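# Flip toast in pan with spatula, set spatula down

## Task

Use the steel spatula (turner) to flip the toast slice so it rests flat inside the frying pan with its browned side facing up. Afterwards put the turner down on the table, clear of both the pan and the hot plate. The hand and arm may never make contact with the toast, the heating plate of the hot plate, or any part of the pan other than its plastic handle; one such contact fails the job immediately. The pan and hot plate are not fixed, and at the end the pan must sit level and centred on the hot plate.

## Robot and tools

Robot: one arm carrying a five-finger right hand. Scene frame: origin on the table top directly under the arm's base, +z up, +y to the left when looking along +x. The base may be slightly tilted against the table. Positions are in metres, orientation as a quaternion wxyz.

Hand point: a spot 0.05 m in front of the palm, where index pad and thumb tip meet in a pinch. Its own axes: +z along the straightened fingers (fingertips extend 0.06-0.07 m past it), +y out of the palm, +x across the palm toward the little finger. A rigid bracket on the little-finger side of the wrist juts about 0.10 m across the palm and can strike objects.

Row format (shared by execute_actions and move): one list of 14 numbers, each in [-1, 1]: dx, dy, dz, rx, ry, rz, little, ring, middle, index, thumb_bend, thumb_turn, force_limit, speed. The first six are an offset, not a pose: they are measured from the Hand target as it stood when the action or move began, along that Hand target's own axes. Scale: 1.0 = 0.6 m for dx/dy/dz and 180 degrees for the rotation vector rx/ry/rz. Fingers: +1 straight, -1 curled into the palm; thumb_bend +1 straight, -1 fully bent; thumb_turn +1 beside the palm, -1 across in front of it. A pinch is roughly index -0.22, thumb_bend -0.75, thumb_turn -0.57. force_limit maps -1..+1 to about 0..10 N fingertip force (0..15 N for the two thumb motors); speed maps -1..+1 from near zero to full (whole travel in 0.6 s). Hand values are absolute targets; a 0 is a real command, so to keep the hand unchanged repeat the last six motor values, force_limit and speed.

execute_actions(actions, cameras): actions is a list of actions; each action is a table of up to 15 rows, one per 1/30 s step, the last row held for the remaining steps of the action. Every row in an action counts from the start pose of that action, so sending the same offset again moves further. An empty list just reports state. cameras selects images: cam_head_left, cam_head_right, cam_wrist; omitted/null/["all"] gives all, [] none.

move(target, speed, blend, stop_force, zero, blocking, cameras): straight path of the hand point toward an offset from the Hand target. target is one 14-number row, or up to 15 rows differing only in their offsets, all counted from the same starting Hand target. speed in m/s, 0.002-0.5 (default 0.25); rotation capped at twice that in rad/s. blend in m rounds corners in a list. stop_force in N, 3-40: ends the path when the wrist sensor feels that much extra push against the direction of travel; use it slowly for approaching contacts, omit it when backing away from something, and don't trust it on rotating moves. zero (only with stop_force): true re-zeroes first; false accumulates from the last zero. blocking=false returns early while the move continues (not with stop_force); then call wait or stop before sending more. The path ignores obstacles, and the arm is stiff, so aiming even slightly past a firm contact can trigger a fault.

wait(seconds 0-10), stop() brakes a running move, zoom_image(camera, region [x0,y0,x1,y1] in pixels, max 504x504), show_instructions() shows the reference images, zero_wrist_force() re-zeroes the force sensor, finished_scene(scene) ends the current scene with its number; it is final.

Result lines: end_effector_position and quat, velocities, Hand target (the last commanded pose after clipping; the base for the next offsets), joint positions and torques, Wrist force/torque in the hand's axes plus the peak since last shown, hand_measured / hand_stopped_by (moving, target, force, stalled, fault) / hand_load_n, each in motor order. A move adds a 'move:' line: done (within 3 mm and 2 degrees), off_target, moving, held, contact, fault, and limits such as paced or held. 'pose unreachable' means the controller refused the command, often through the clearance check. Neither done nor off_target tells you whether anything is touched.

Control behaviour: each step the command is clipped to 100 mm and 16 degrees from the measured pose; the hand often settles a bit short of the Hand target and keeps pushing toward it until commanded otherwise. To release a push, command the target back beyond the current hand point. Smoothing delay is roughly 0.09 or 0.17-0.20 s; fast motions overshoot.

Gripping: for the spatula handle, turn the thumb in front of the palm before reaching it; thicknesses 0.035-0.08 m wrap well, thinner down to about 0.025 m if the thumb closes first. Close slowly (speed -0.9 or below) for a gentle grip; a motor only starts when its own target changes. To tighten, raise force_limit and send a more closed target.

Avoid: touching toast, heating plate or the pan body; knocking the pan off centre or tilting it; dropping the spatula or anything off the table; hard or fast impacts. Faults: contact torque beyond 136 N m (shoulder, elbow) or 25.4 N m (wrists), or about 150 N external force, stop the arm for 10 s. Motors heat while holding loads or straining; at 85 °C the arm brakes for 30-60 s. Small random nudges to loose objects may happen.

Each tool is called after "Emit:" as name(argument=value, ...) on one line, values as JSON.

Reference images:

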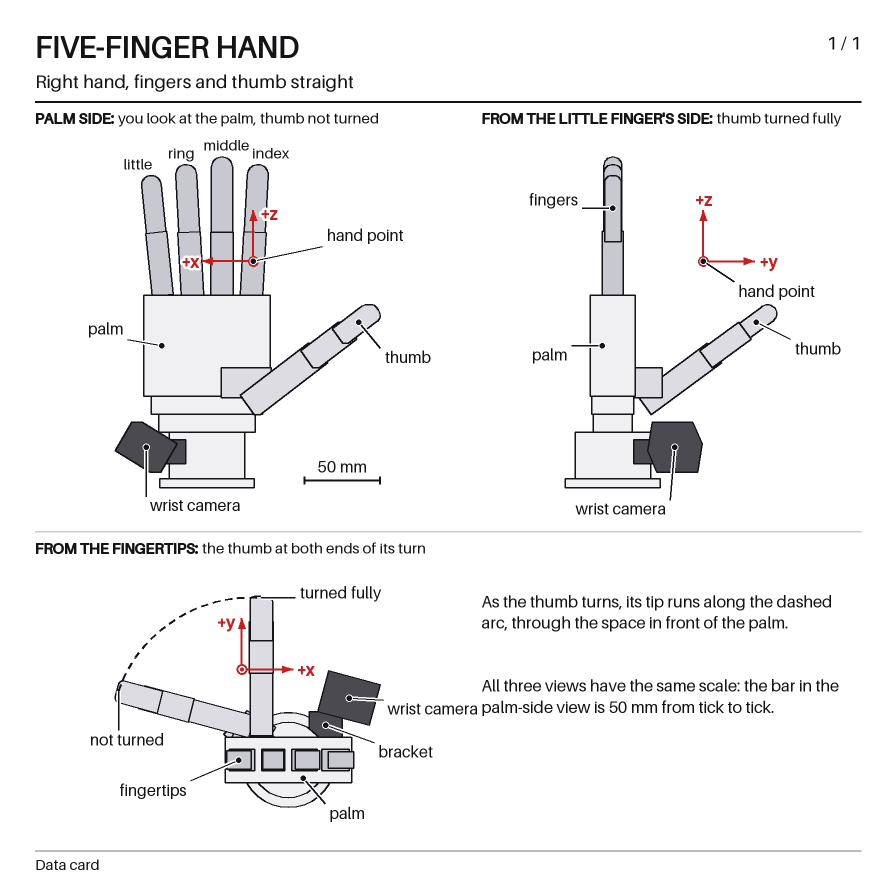

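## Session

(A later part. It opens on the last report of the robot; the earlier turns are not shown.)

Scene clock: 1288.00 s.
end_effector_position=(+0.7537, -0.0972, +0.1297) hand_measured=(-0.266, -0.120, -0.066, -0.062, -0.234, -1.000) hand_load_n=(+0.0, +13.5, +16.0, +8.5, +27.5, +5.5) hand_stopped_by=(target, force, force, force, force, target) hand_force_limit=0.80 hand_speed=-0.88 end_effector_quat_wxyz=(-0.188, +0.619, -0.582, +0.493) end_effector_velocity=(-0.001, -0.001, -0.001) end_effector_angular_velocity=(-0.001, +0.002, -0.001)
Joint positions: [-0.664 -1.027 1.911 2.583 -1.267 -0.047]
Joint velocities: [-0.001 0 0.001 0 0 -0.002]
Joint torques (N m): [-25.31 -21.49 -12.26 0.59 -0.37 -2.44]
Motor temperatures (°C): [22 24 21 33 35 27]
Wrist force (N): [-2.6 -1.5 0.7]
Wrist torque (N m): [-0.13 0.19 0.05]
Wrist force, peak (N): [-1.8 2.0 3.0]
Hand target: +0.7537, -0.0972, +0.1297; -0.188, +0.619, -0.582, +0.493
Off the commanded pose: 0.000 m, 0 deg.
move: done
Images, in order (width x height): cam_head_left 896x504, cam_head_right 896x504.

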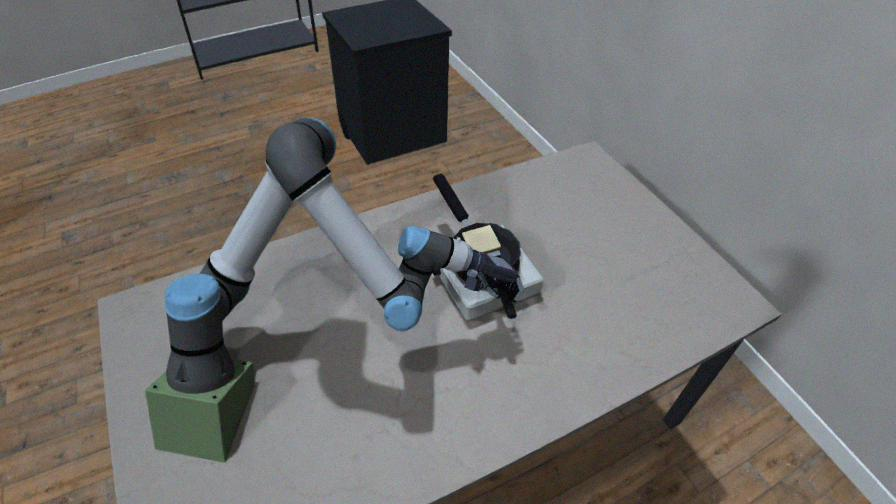

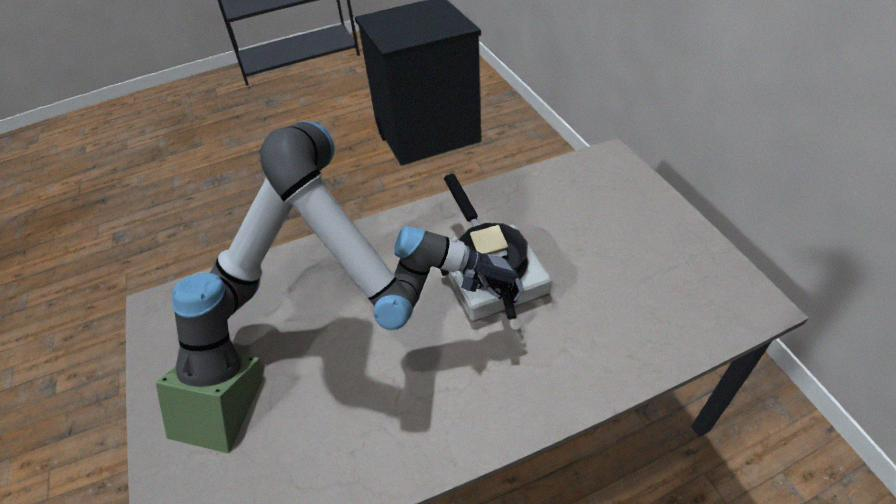

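Emit:
move(target=[-0.0197,-0.0153,-0.0085,0,0,0,-0.266,-0.17,-0.116,-0.112,-0.284,-1,0.8,-0.88], speed=0.05, stop_force=4, cameras=["cam_head_left","cam_head_right"])

Emit:
zoom_image(camera="cam_head_left", region=[450, 200, 540, 280])

Emit:
zoom_image(camera="cam_head_right", region=[450, 200, 540, 280])

Scene clock: 1298.27 s.
end_effector_position=(+0.7548, -0.0912, +0.1317) hand_measured=(-0.266, -0.120, -0.066, -0.062, -0.234, -1.000) hand_load_n=(-0.5, +10.0, +15.0, +10.0, +29.0, +8.0) hand_stopped_by=(target, force, force, force, force, target) hand_force_limit=0.80 hand_speed=-0.88 end_effector_quat_wxyz=(-0.187, +0.619, -0.582, +0.493) end_effector_velocity=(+0.000, -0.001, +0.000) end_effector_angular_velocity=(-0.001, -0.001, +0.000)
Joint positions: [-0.656 -1.037 1.912 2.591 -1.275 -0.044]
Joint velocities: [-0.001 0 0 -0.001 0 -0.001]
Joint torques (N m): [-10.67 -43.29 -19.67 -0.22 -1.72 -2.06]
Motor temperatures (°C): [22 24 21 33 35 27]
Wrist force (N): [-2.5 2.2 2.8]
Wrist torque (N m): [-0.13 0.35 -0.21]
Wrist force, peak (N): [-2.4 2.5 3.1]
Hand target: +0.7548, -0.0912, +0.1317; -0.187, +0.619, -0.582, +0.493
Off the commanded pose: 0.009 m, 0 deg.
move: contact
Images, in order (width x height): cam_head_left 896x504, cam_head_right 896x504.

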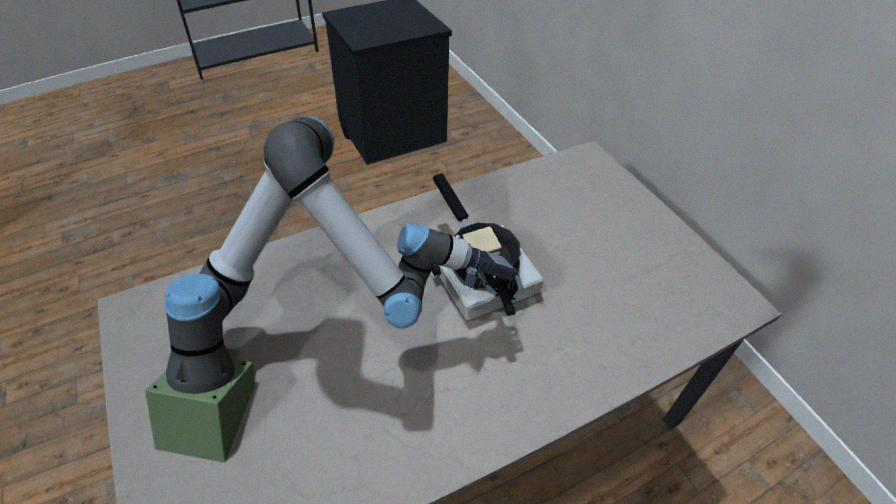

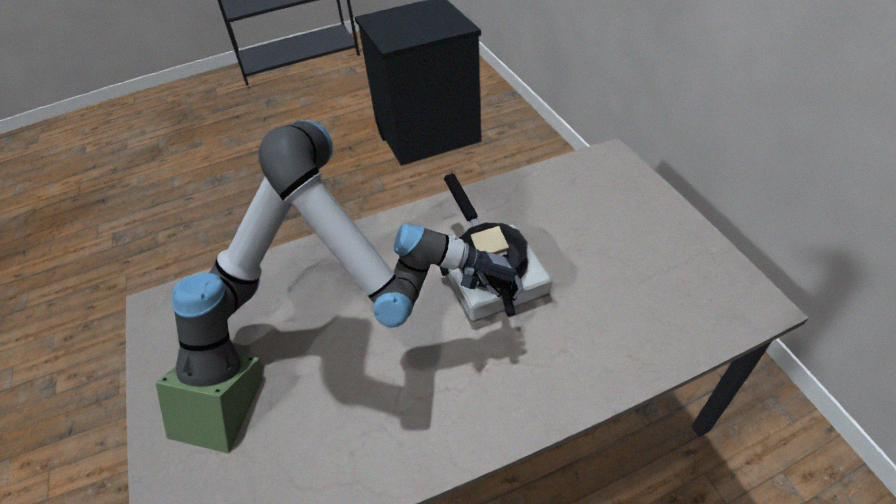

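Scaled by 5.600.

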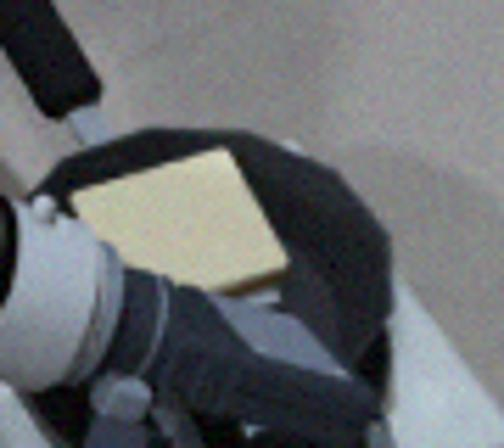

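Scaled by 5.600.

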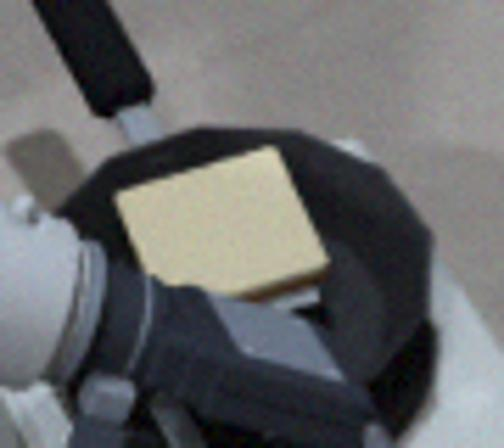

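Emit:
move(target=[-0.0103,-0.0086,-0.0047,0,0,0,-0.266,-0.17,-0.116,-0.112,-0.284,-1,0.8,-0.88], speed=0.05, stop_force=5, cameras=["cam_head_left","cam_head_right"])

Emit:
zoom_image(camera="cam_head_left", region=[450, 200, 540, 280])

Emit:
zoom_image(camera="cam_head_right", region=[450, 200, 540, 280])

Scene clock: 1303.20 s.
end_effector_position=(+0.7562, -0.0833, +0.1347) hand_measured=(-0.266, -0.120, -0.066, -0.062, -0.234, -1.000) hand_load_n=(+0.0, +10.0, +15.0, +10.0, +29.0, +7.5) hand_stopped_by=(target, force, force, force, force, target) hand_force_limit=0.80 hand_speed=-0.88 end_effector_quat_wxyz=(-0.187, +0.619, -0.582, +0.493) end_effector_velocity=(+0.000, +0.000, +0.000) end_effector_angular_velocity=(+0.001, -0.001, +0.000)
Joint positions: [-0.645 -1.05 1.913 2.602 -1.285 -0.04]
Joint velocities: [0 -0.001 0 0.001 0 0.001]
Joint torques (N m): [-23.79 -23.47 -12.4 -4.41 0.74 -1.68]
Motor temperatures (°C): [22 24 21 33 35 27]
Wrist force (N): [-2.4 2.1 2.7]
Wrist torque (N m): [-0.13 0.37 -0.19]
Wrist force, peak (N): [-2.8 2.3 2.8]
Hand target: +0.7562, -0.0833, +0.1347; -0.187, +0.619, -0.582, +0.493
Off the commanded pose: 0.000 m, 0 deg.
move: done
Images, in order (width x height): cam_head_left 896x504, cam_head_right 896x504.

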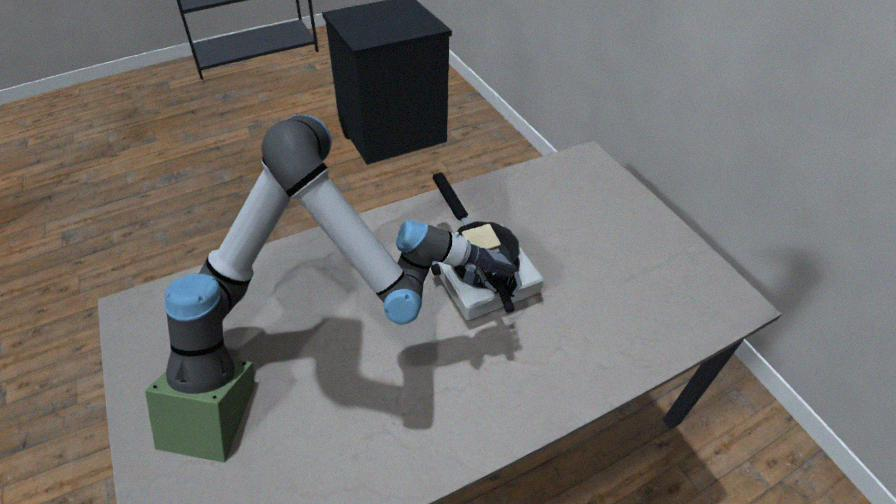

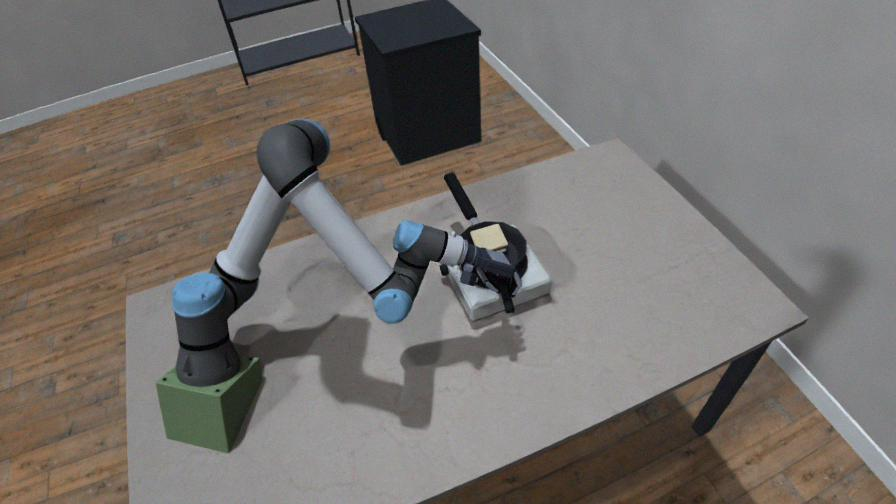

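Scaled by 5.600.

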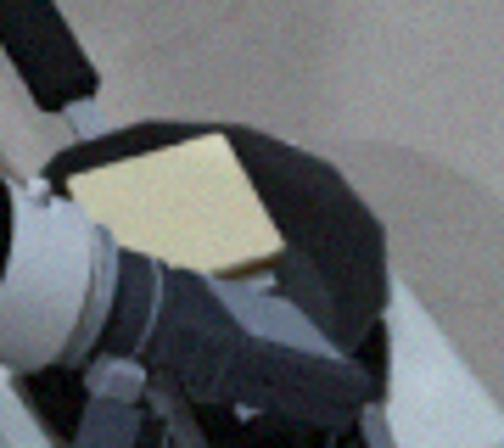

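Scaled by 5.600.

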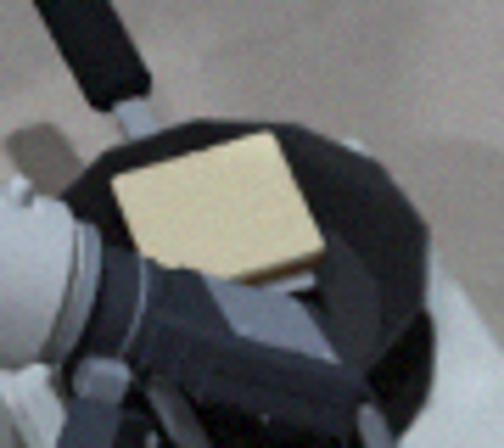

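Emit:
move(target=[0.0256,-0.0302,-0.0167,0,0,0,-0.266,-0.17,-0.116,-0.112,-0.284,-1,0.8,-0.88], speed=0.03, cameras=["cam_head_left","cam_head_right"])

Emit:
zoom_image(camera="cam_head_left", region=[450, 200, 540, 280])

Emit:
zoom_image(camera="cam_head_right", region=[450, 200, 540, 280])

Scene clock: 1314.03 s.
end_effector_position=(+0.7550, -0.0893, +0.1599) hand_measured=(-0.266, -0.120, -0.066, -0.062, -0.234, -1.000) hand_load_n=(+0.0, +10.0, +15.0, +9.5, +29.0, +7.5) hand_stopped_by=(target, force, force, force, force, target) hand_force_limit=0.80 hand_speed=-0.88 end_effector_quat_wxyz=(-0.187, +0.619, -0.582, +0.493) end_effector_velocity=(+0.001, +0.001, -0.001) end_effector_angular_velocity=(-0.002, +0.000, +0.001)
Joint positions: [-0.679 -1.094 1.915 2.648 -1.253 -0.052]
Joint velocities: [0.003 0.003 -0.001 -0.003 -0.003 -0.001]
Joint torques (N m): [-9.81 -23.11 -16.71 -4.11 -1.66 -0.55]
Motor temperatures (°C): [22 24 21 33 35 27]
Wrist force (N): [-2.5 2.2 2.9]
Wrist torque (N m): [-0.13 0.34 -0.20]
Wrist force, peak (N): [-2.6 2.5 3.1]
Hand target: +0.7551, -0.0892, +0.1598; -0.187, +0.619, -0.582, +0.493
Off the commanded pose: 0.000 m, 0 deg.
move: done
Images, in order (width x height): cam_head_left 896x504, cam_head_right 896x504.

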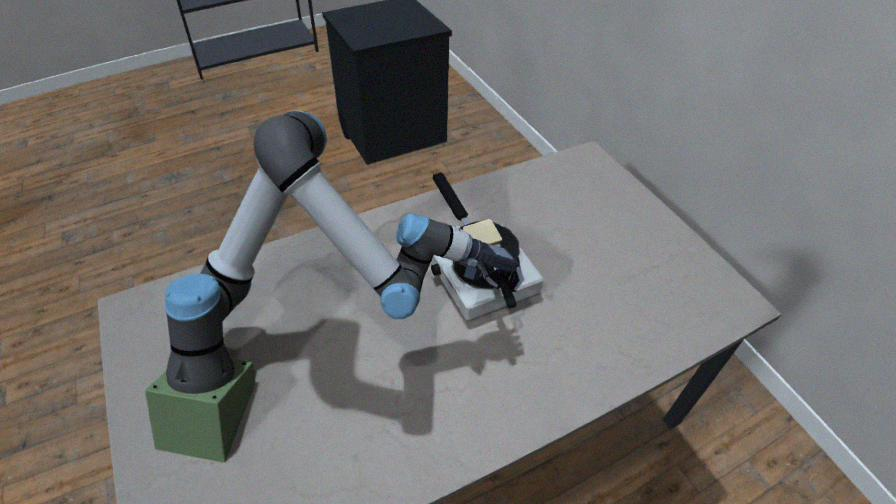

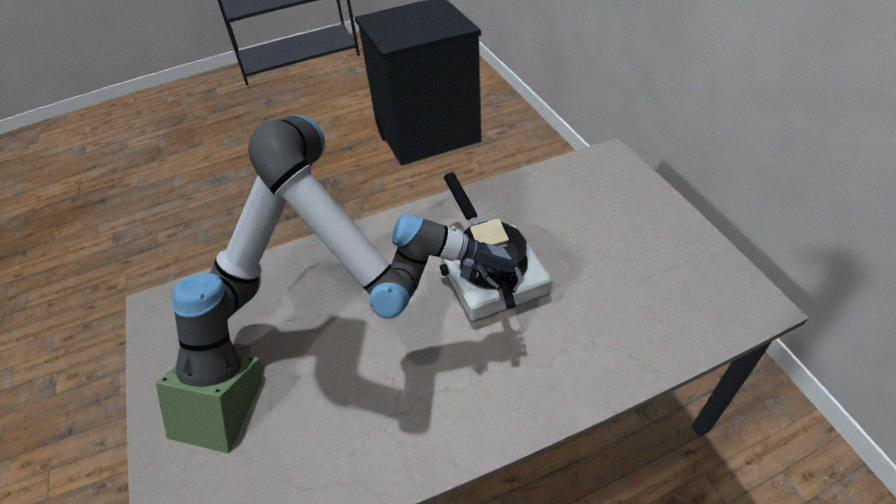

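Scaled by 5.600.

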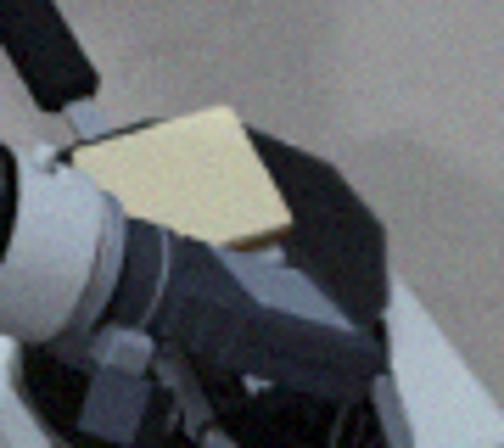

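Scaled by 5.600.

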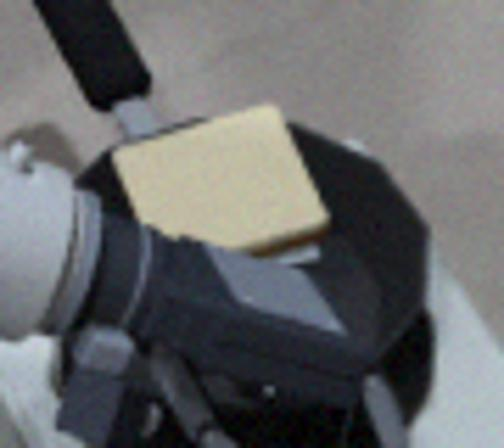

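Emit:
move(target=[0.0325,-0.0153,-0.0085,0,-0.0213,0.039,-0.266,-0.17,-0.116,-0.112,-0.284,-1,0.8,-0.88], speed=0.03)

Emit:
zoom_image(camera="cam_head_left", region=[440, 190, 540, 280])

Emit:
zoom_image(camera="cam_head_right", region=[440, 190, 540, 280])

Scene clock: 1319.80 s.
end_effector_position=(+0.7525, -0.1029, +0.1771) hand_measured=(-0.266, -0.120, -0.066, -0.062, -0.234, -1.000) hand_load_n=(+0.5, +10.0, +15.0, +10.0, +29.0, +7.5) hand_stopped_by=(target, force, force, force, force, target) hand_force_limit=0.80 hand_speed=-0.88 end_effector_quat_wxyz=(-0.237, +0.598, -0.612, +0.460) end_effector_velocity=(+0.000, -0.001, +0.000) end_effector_angular_velocity=(-0.004, +0.001, -0.003)
Joint positions: [-0.762 -1.094 1.906 2.668 -1.108 0.042]
Joint velocities: [0.002 0 0 0.001 -0.006 -0.002]
Joint torques (N m): [-8.78 -22.76 -18.54 -0.56 -1.95 -1.76]
Motor temperatures (°C): [22 24 21 33 35 27]
Wrist force (N): [-1.8 2.9 2.7]
Wrist torque (N m): [0.01 0.30 -0.20]
Wrist force, peak (N): [-2.3 2.8 3.2]
Hand target: +0.7525, -0.1029, +0.1771; -0.237, +0.598, -0.612, +0.460
Off the commanded pose: 0.000 m, 0 deg.
move: done
camera_calibration:
cam_wrist: T_world_to_cam=[[-0.551113, -0.405627, -0.729206, 0.496026], [-0.457349, 0.877776, -0.142619, 0.460156], [0.69793, 0.254902, -0.669267, -0.266896], [0, 0, 0, 1]] pos_world=[0.670093, -0.13468, 0.248707]

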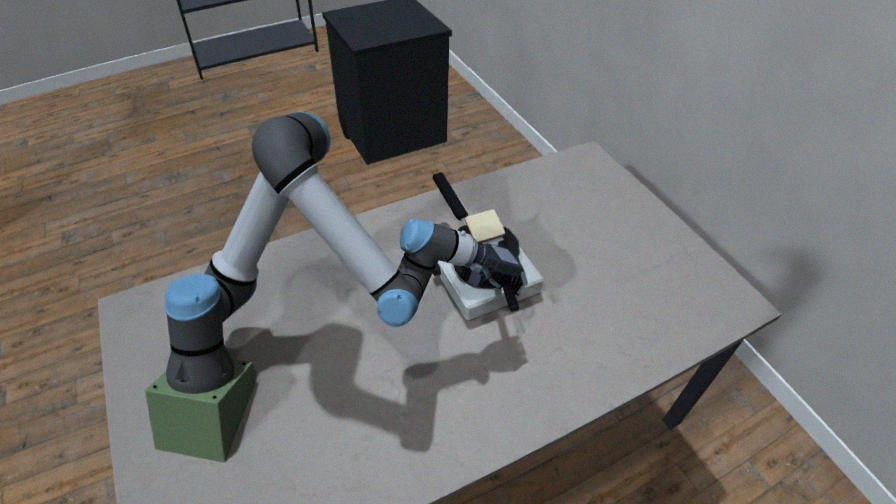

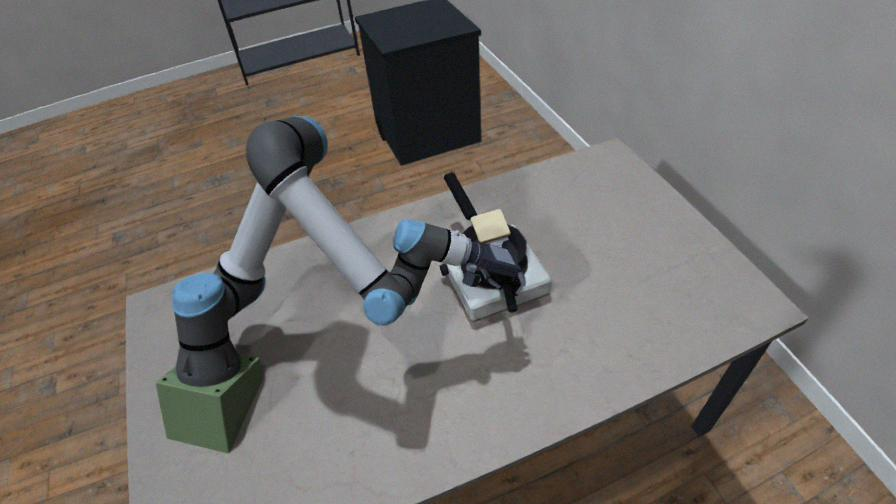

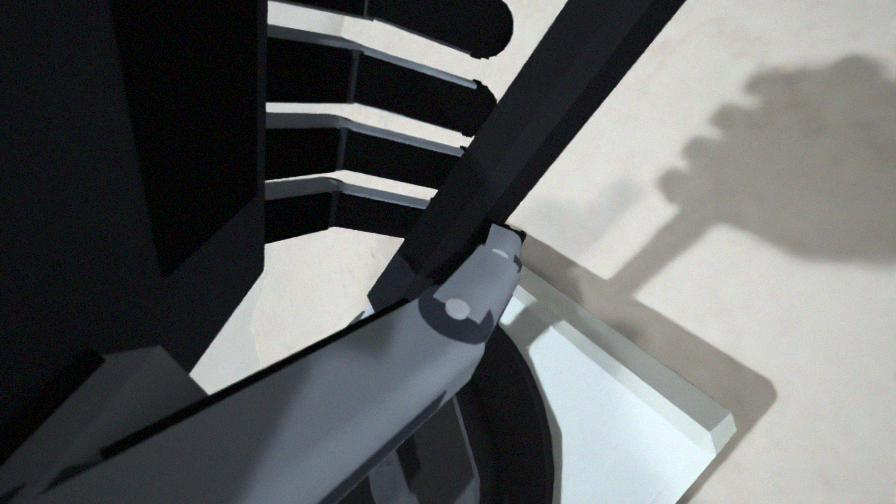

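Scaled by 5.040.

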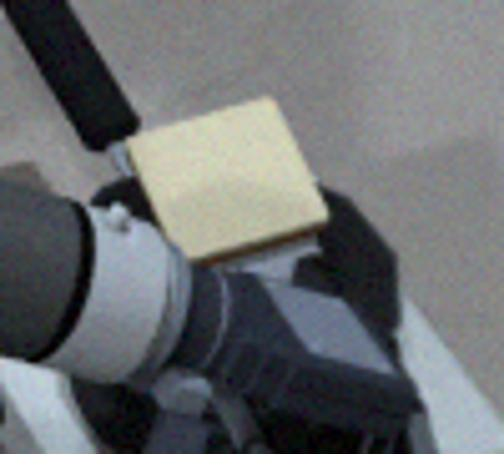

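Scaled by 5.040.

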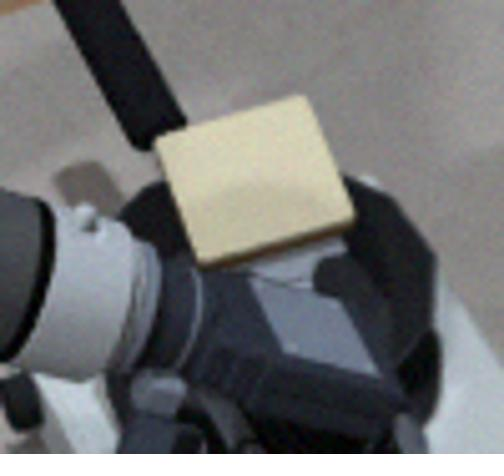

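Emit:
move(target=[0.1633,0.0167,0.0273,0,0.032,-0.0585,-0.266,-0.17,-0.116,-0.112,-0.284,-1,0.8,-0.88], speed=0.05)

Emit:
zoom_image(camera="cam_head_left", region=[440, 190, 560, 300])

Emit:
zoom_image(camera="cam_head_right", region=[440, 190, 560, 300])

Scene clock: 1375.13 s.
end_effector_position=(+0.7442, -0.2021, +0.1864) hand_measured=(-0.266, -0.120, -0.066, -0.062, -0.234, -1.000) hand_load_n=(+0.0, +10.0, +15.0, +9.5, +29.0, +7.5) hand_stopped_by=(target, force, force, force, force, target) hand_force_limit=0.80 hand_speed=-0.88 end_effector_quat_wxyz=(-0.162, +0.628, -0.566, +0.509) end_effector_velocity=(+0.000, +0.002, -0.001) end_effector_angular_velocity=(+0.004, -0.001, -0.001)
Joint positions: [-0.852 -1.011 1.845 2.654 -1.123 -0.173]
Joint velocities: [0.002 -0.001 0.002 -0.001 -0.001 0.005]
Joint torques (N m): [-12.59 -46.23 -8.25 -2.05 0.34 2.26]
Motor temperatures (°C): [22 24 21 33 35 27]
Wrist force (N): [-2.5 2.7 3.2]
Wrist torque (N m): [0.01 0.34 -0.24]
Wrist force, peak (N): [-2.6 2.8 3.3]
Hand target: +0.7442, -0.2019, +0.1864; -0.162, +0.628, -0.566, +0.509
Off the commanded pose: 0.000 m, 0 deg.
move: done
camera_calibration:
cam_wrist: T_world_to_cam=[[-0.576218, -0.544731, -0.609295, 0.426199], [-0.466167, 0.831397, -0.302437, 0.571729], [0.671313, 0.109764, -0.733001, -0.227205], [0, 0, 0, 1]] pos_world=[0.66463, -0.218231, 0.266051]

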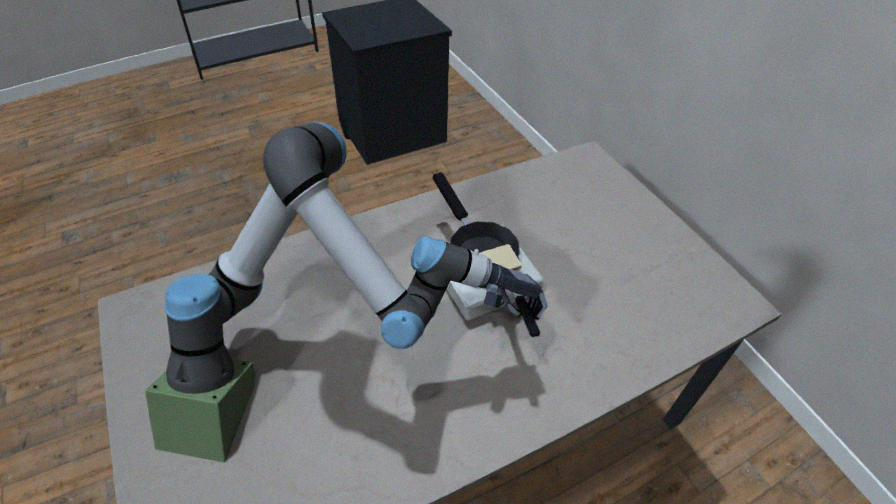

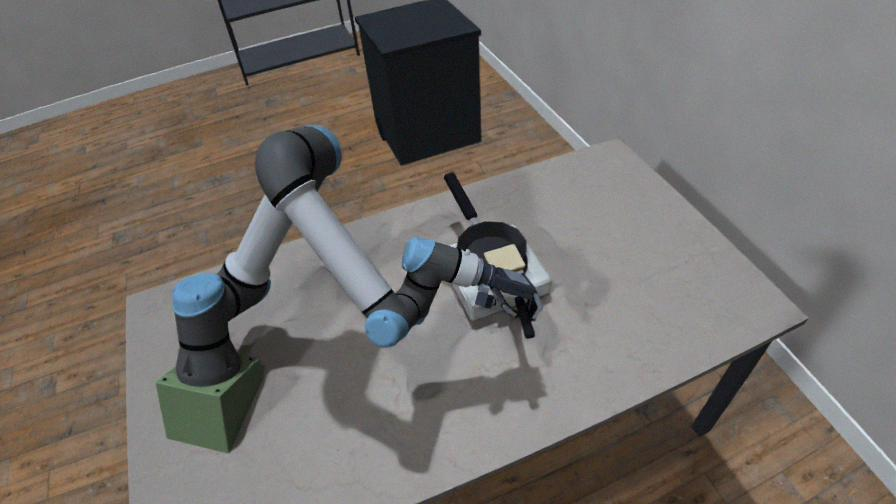

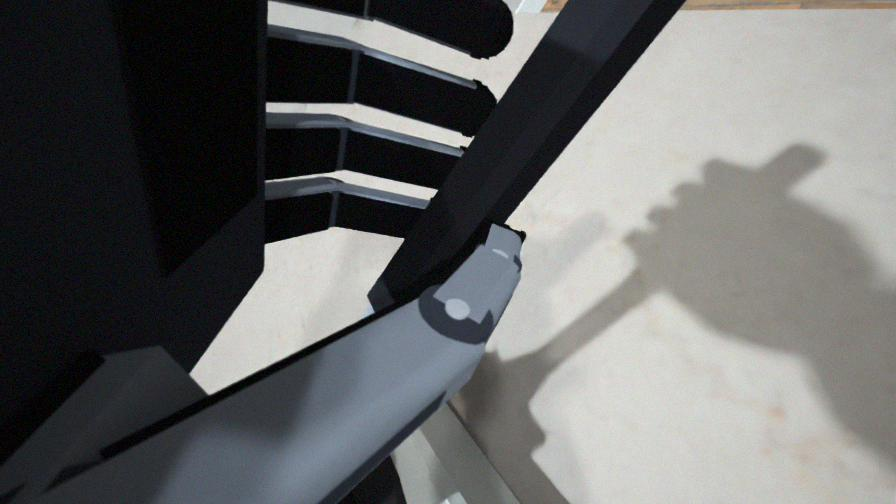

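Scaled by 4.200.

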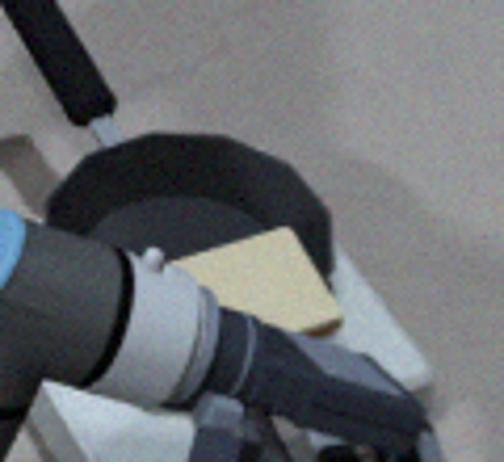

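Scaled by 4.200.

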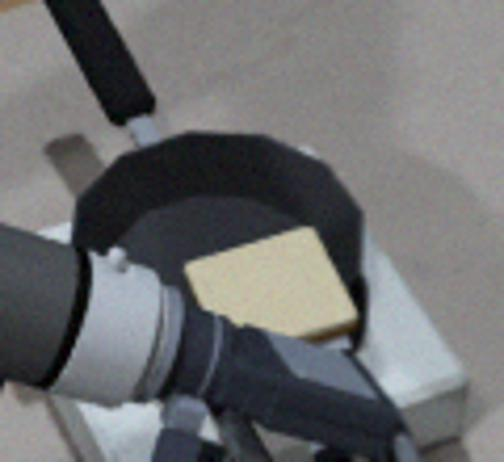

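Emit:
move(target=[[-0.0088,-0.0778,-0.0405,0,0.048,-0.0877,-0.266,-0.17,-0.116,-0.112,-0.284,-1,0.8,-0.88],[-0.0722,-0.198,-0.11,0,0.1013,-0.1851,-0.266,-0.17,-0.116,-0.112,-0.284,-1,0.8,-0.88],[-0.1802,-0.3008,-0.1693,0,0.1547,-0.2826,-0.266,-0.17,-0.116,-0.112,-0.284,-1,0.8,-0.88],[-0.3283,-0.3778,-0.2167,0,0.208,-0.38,-0.266,-0.17,-0.116,-0.112,-0.284,-1,0.8,-0.88],[-0.5092,-0.4195,-0.2447,0,0.2667,-0.4873,-0.266,-0.17,-0.116,-0.112,-0.284,-1,0.8,-0.88]], speed=0.5, blend=0.02)

Emit:
zoom_image(camera="cam_head_left", region=[440, 190, 560, 300])

Emit:
zoom_image(camera="cam_head_right", region=[440, 190, 560, 300])

Scene clock: 1388.67 s.
end_effector_position=(+0.8090, +0.1976, +0.3072) hand_measured=(-0.266, -0.120, -0.066, -0.062, -0.234, -1.000) hand_load_n=(+0.0, +10.5, +15.0, +9.0, +29.5, +8.0) hand_stopped_by=(target, force, force, force, force, target) hand_force_limit=0.80 hand_speed=-0.88 end_effector_quat_wxyz=(+0.446, +0.597, -0.002, +0.667) end_effector_velocity=(+0.000, +0.000, +0.001) end_effector_angular_velocity=(-0.003, -0.001, -0.002)
Joint positions: [0.082 -0.821 1.162 2.368 -2.488 -1.998]
Joint velocities: [-0.001 0.001 -0.004 0 0 -0.005]
Joint torques (N m): [-4.59 -48.08 -21.91 -1.24 1.07 -2.65]
Motor temperatures (°C): [22 24 21 33 35 27]
Wrist force (N): [-4.1 -1.6 1.7]
Wrist torque (N m): [-0.20 0.45 -0.28]
Wrist force, peak (N): [-2.5 3.4 3.8]
Hand target: +0.8090, +0.1977, +0.3072; +0.446, +0.597, -0.002, +0.667
Off the commanded pose: 0.001 m, 0 deg.
move: done
camera_calibration:
cam_wrist: T_world_to_cam=[[-0.54712, -0.398973, 0.735853, 0.289291], [-0.675087, -0.309431, -0.66971, 0.813471], [0.494892, -0.863176, -0.100046, -0.0855345], [0, 0, 0, 1]] pos_world=[0.74977, 0.293301, 0.323356]

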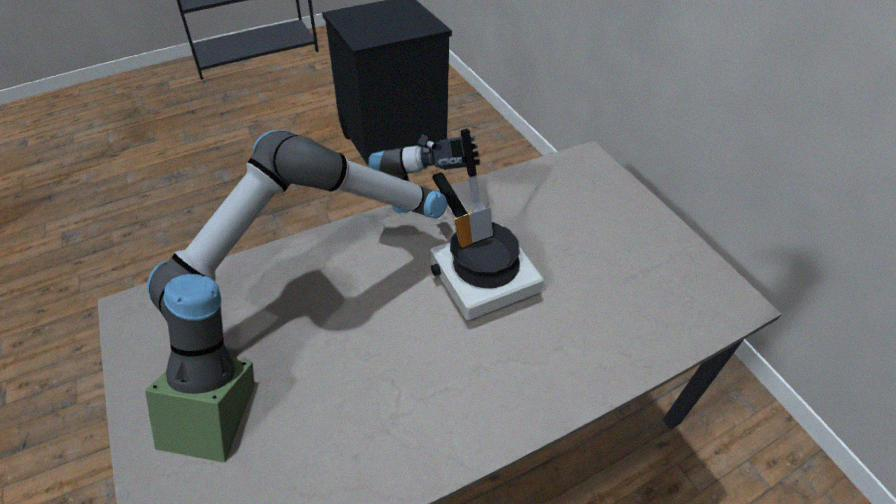

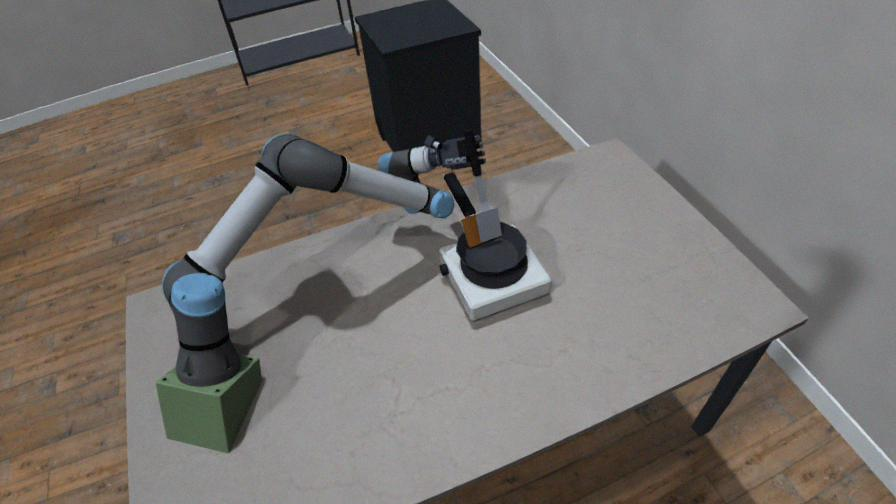

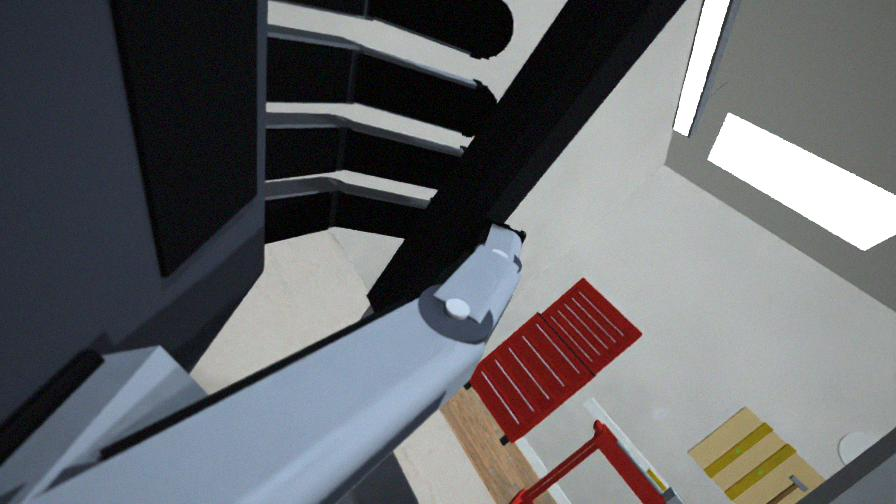

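Scaled by 4.200.

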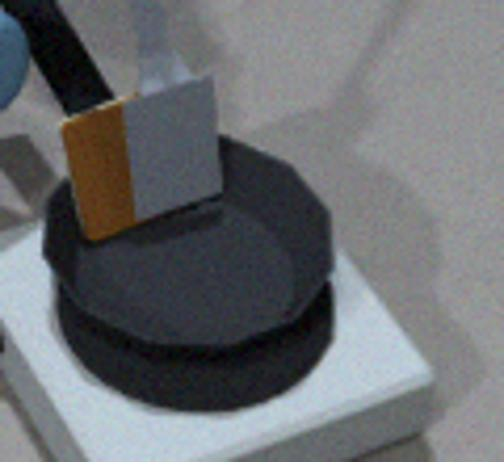

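Scaled by 4.200.

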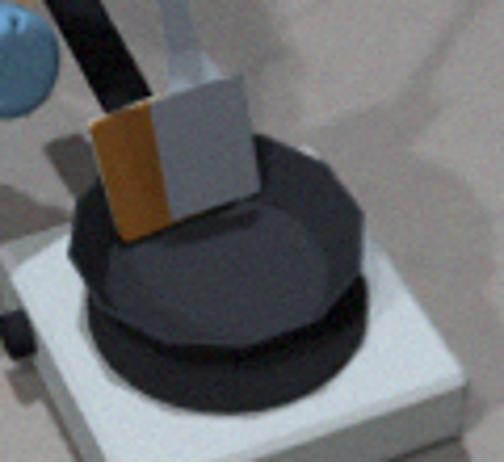

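Emit:
execute_actions(actions=[])

Emit:
zoom_image(camera="cam_head_right", region=[380, 150, 620, 330])

Emit:
zoom_image(camera="cam_head_left", region=[400, 150, 640, 330])

Scene clock: 1396.17 s.
end_effector_position=(+0.8090, +0.1977, +0.3072) hand_measured=(-0.266, -0.120, -0.066, -0.062, -0.234, -1.000) hand_load_n=(+0.0, +10.0, +15.0, +9.5, +29.0, +7.5) hand_stopped_by=(target, force, force, force, force, target) hand_force_limit=0.80 hand_speed=-0.88 end_effector_quat_wxyz=(+0.446, +0.597, -0.002, +0.667) end_effector_velocity=(+0.000, +0.000, +0.000) end_effector_angular_velocity=(-0.002, +0.001, -0.002)
Joint positions: [0.082 -0.821 1.162 2.368 -2.488 -1.998]
Joint velocities: [0 0 0.001 0 -0.001 -0.002]
Joint torques (N m): [-4.42 -44.79 -16.02 -2.44 -0.74 -2.3]
Motor temperatures (°C): [22 24 21 33 35 27]
Wrist force (N): [-4.2 -1.6 1.9]
Wrist torque (N m): [-0.22 0.46 -0.29]
Wrist force, peak (N): [-4.4 -1.8 1.7]
Hand target: +0.8090, +0.1977, +0.3072; +0.446, +0.597, -0.002, +0.667
Off the commanded pose: 0.001 m, 0 deg.
camera_calibration:
cam_wrist: T_world_to_cam=[[-0.547119, -0.398993, 0.735843, 0.289357], [-0.675012, -0.309545, -0.669732, 0.813432], [0.494995, -0.863126, -0.0999664, -0.0855908], [0, 0, 0, 1]] pos_world=[0.749756, 0.29337, 0.323304]

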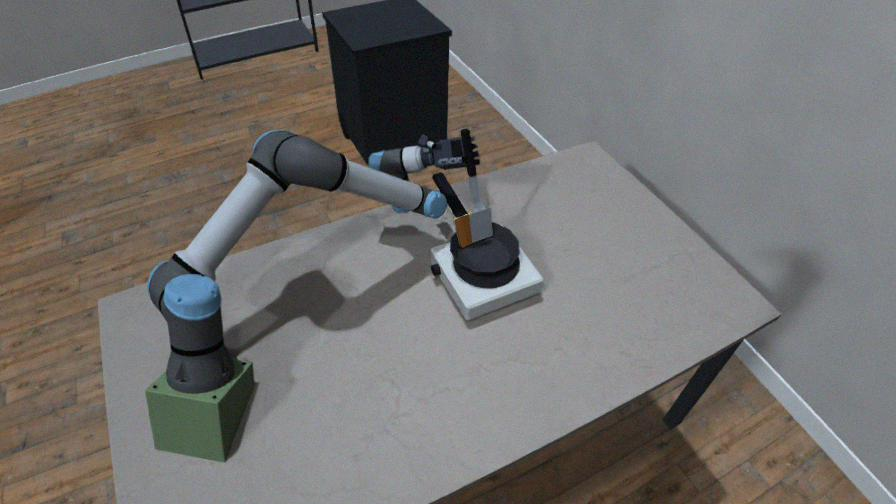

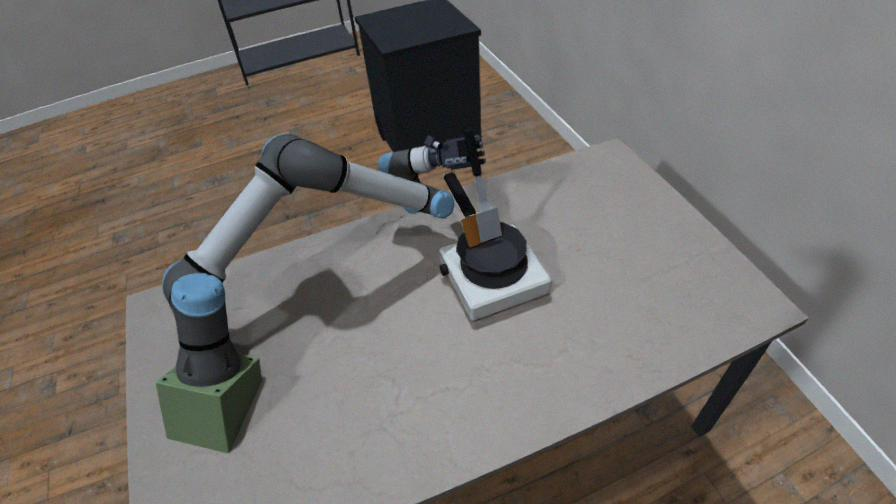

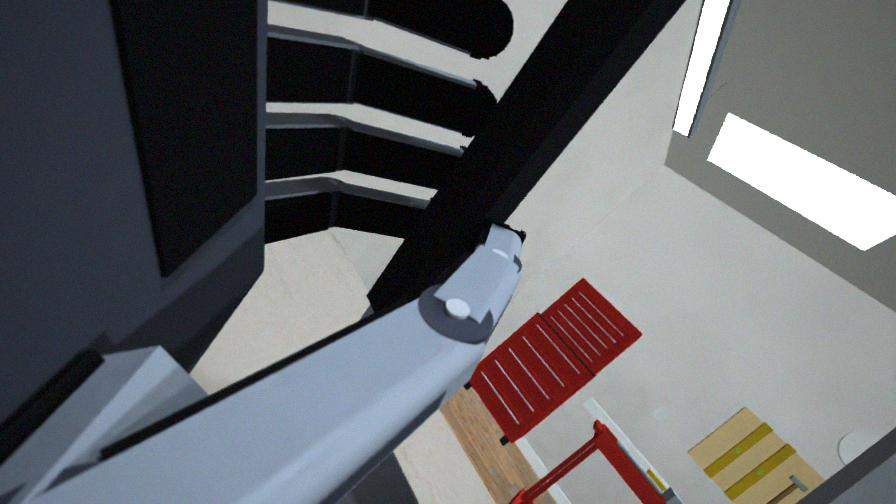

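Scaled by 2.100.

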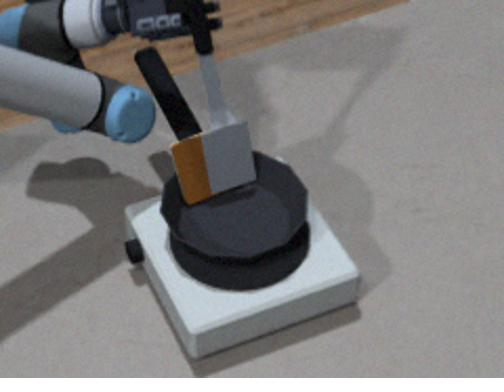

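Scaled by 2.100.

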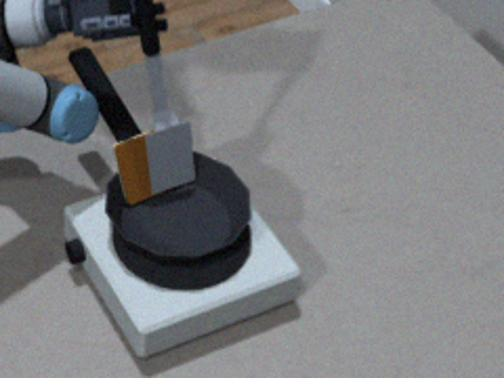

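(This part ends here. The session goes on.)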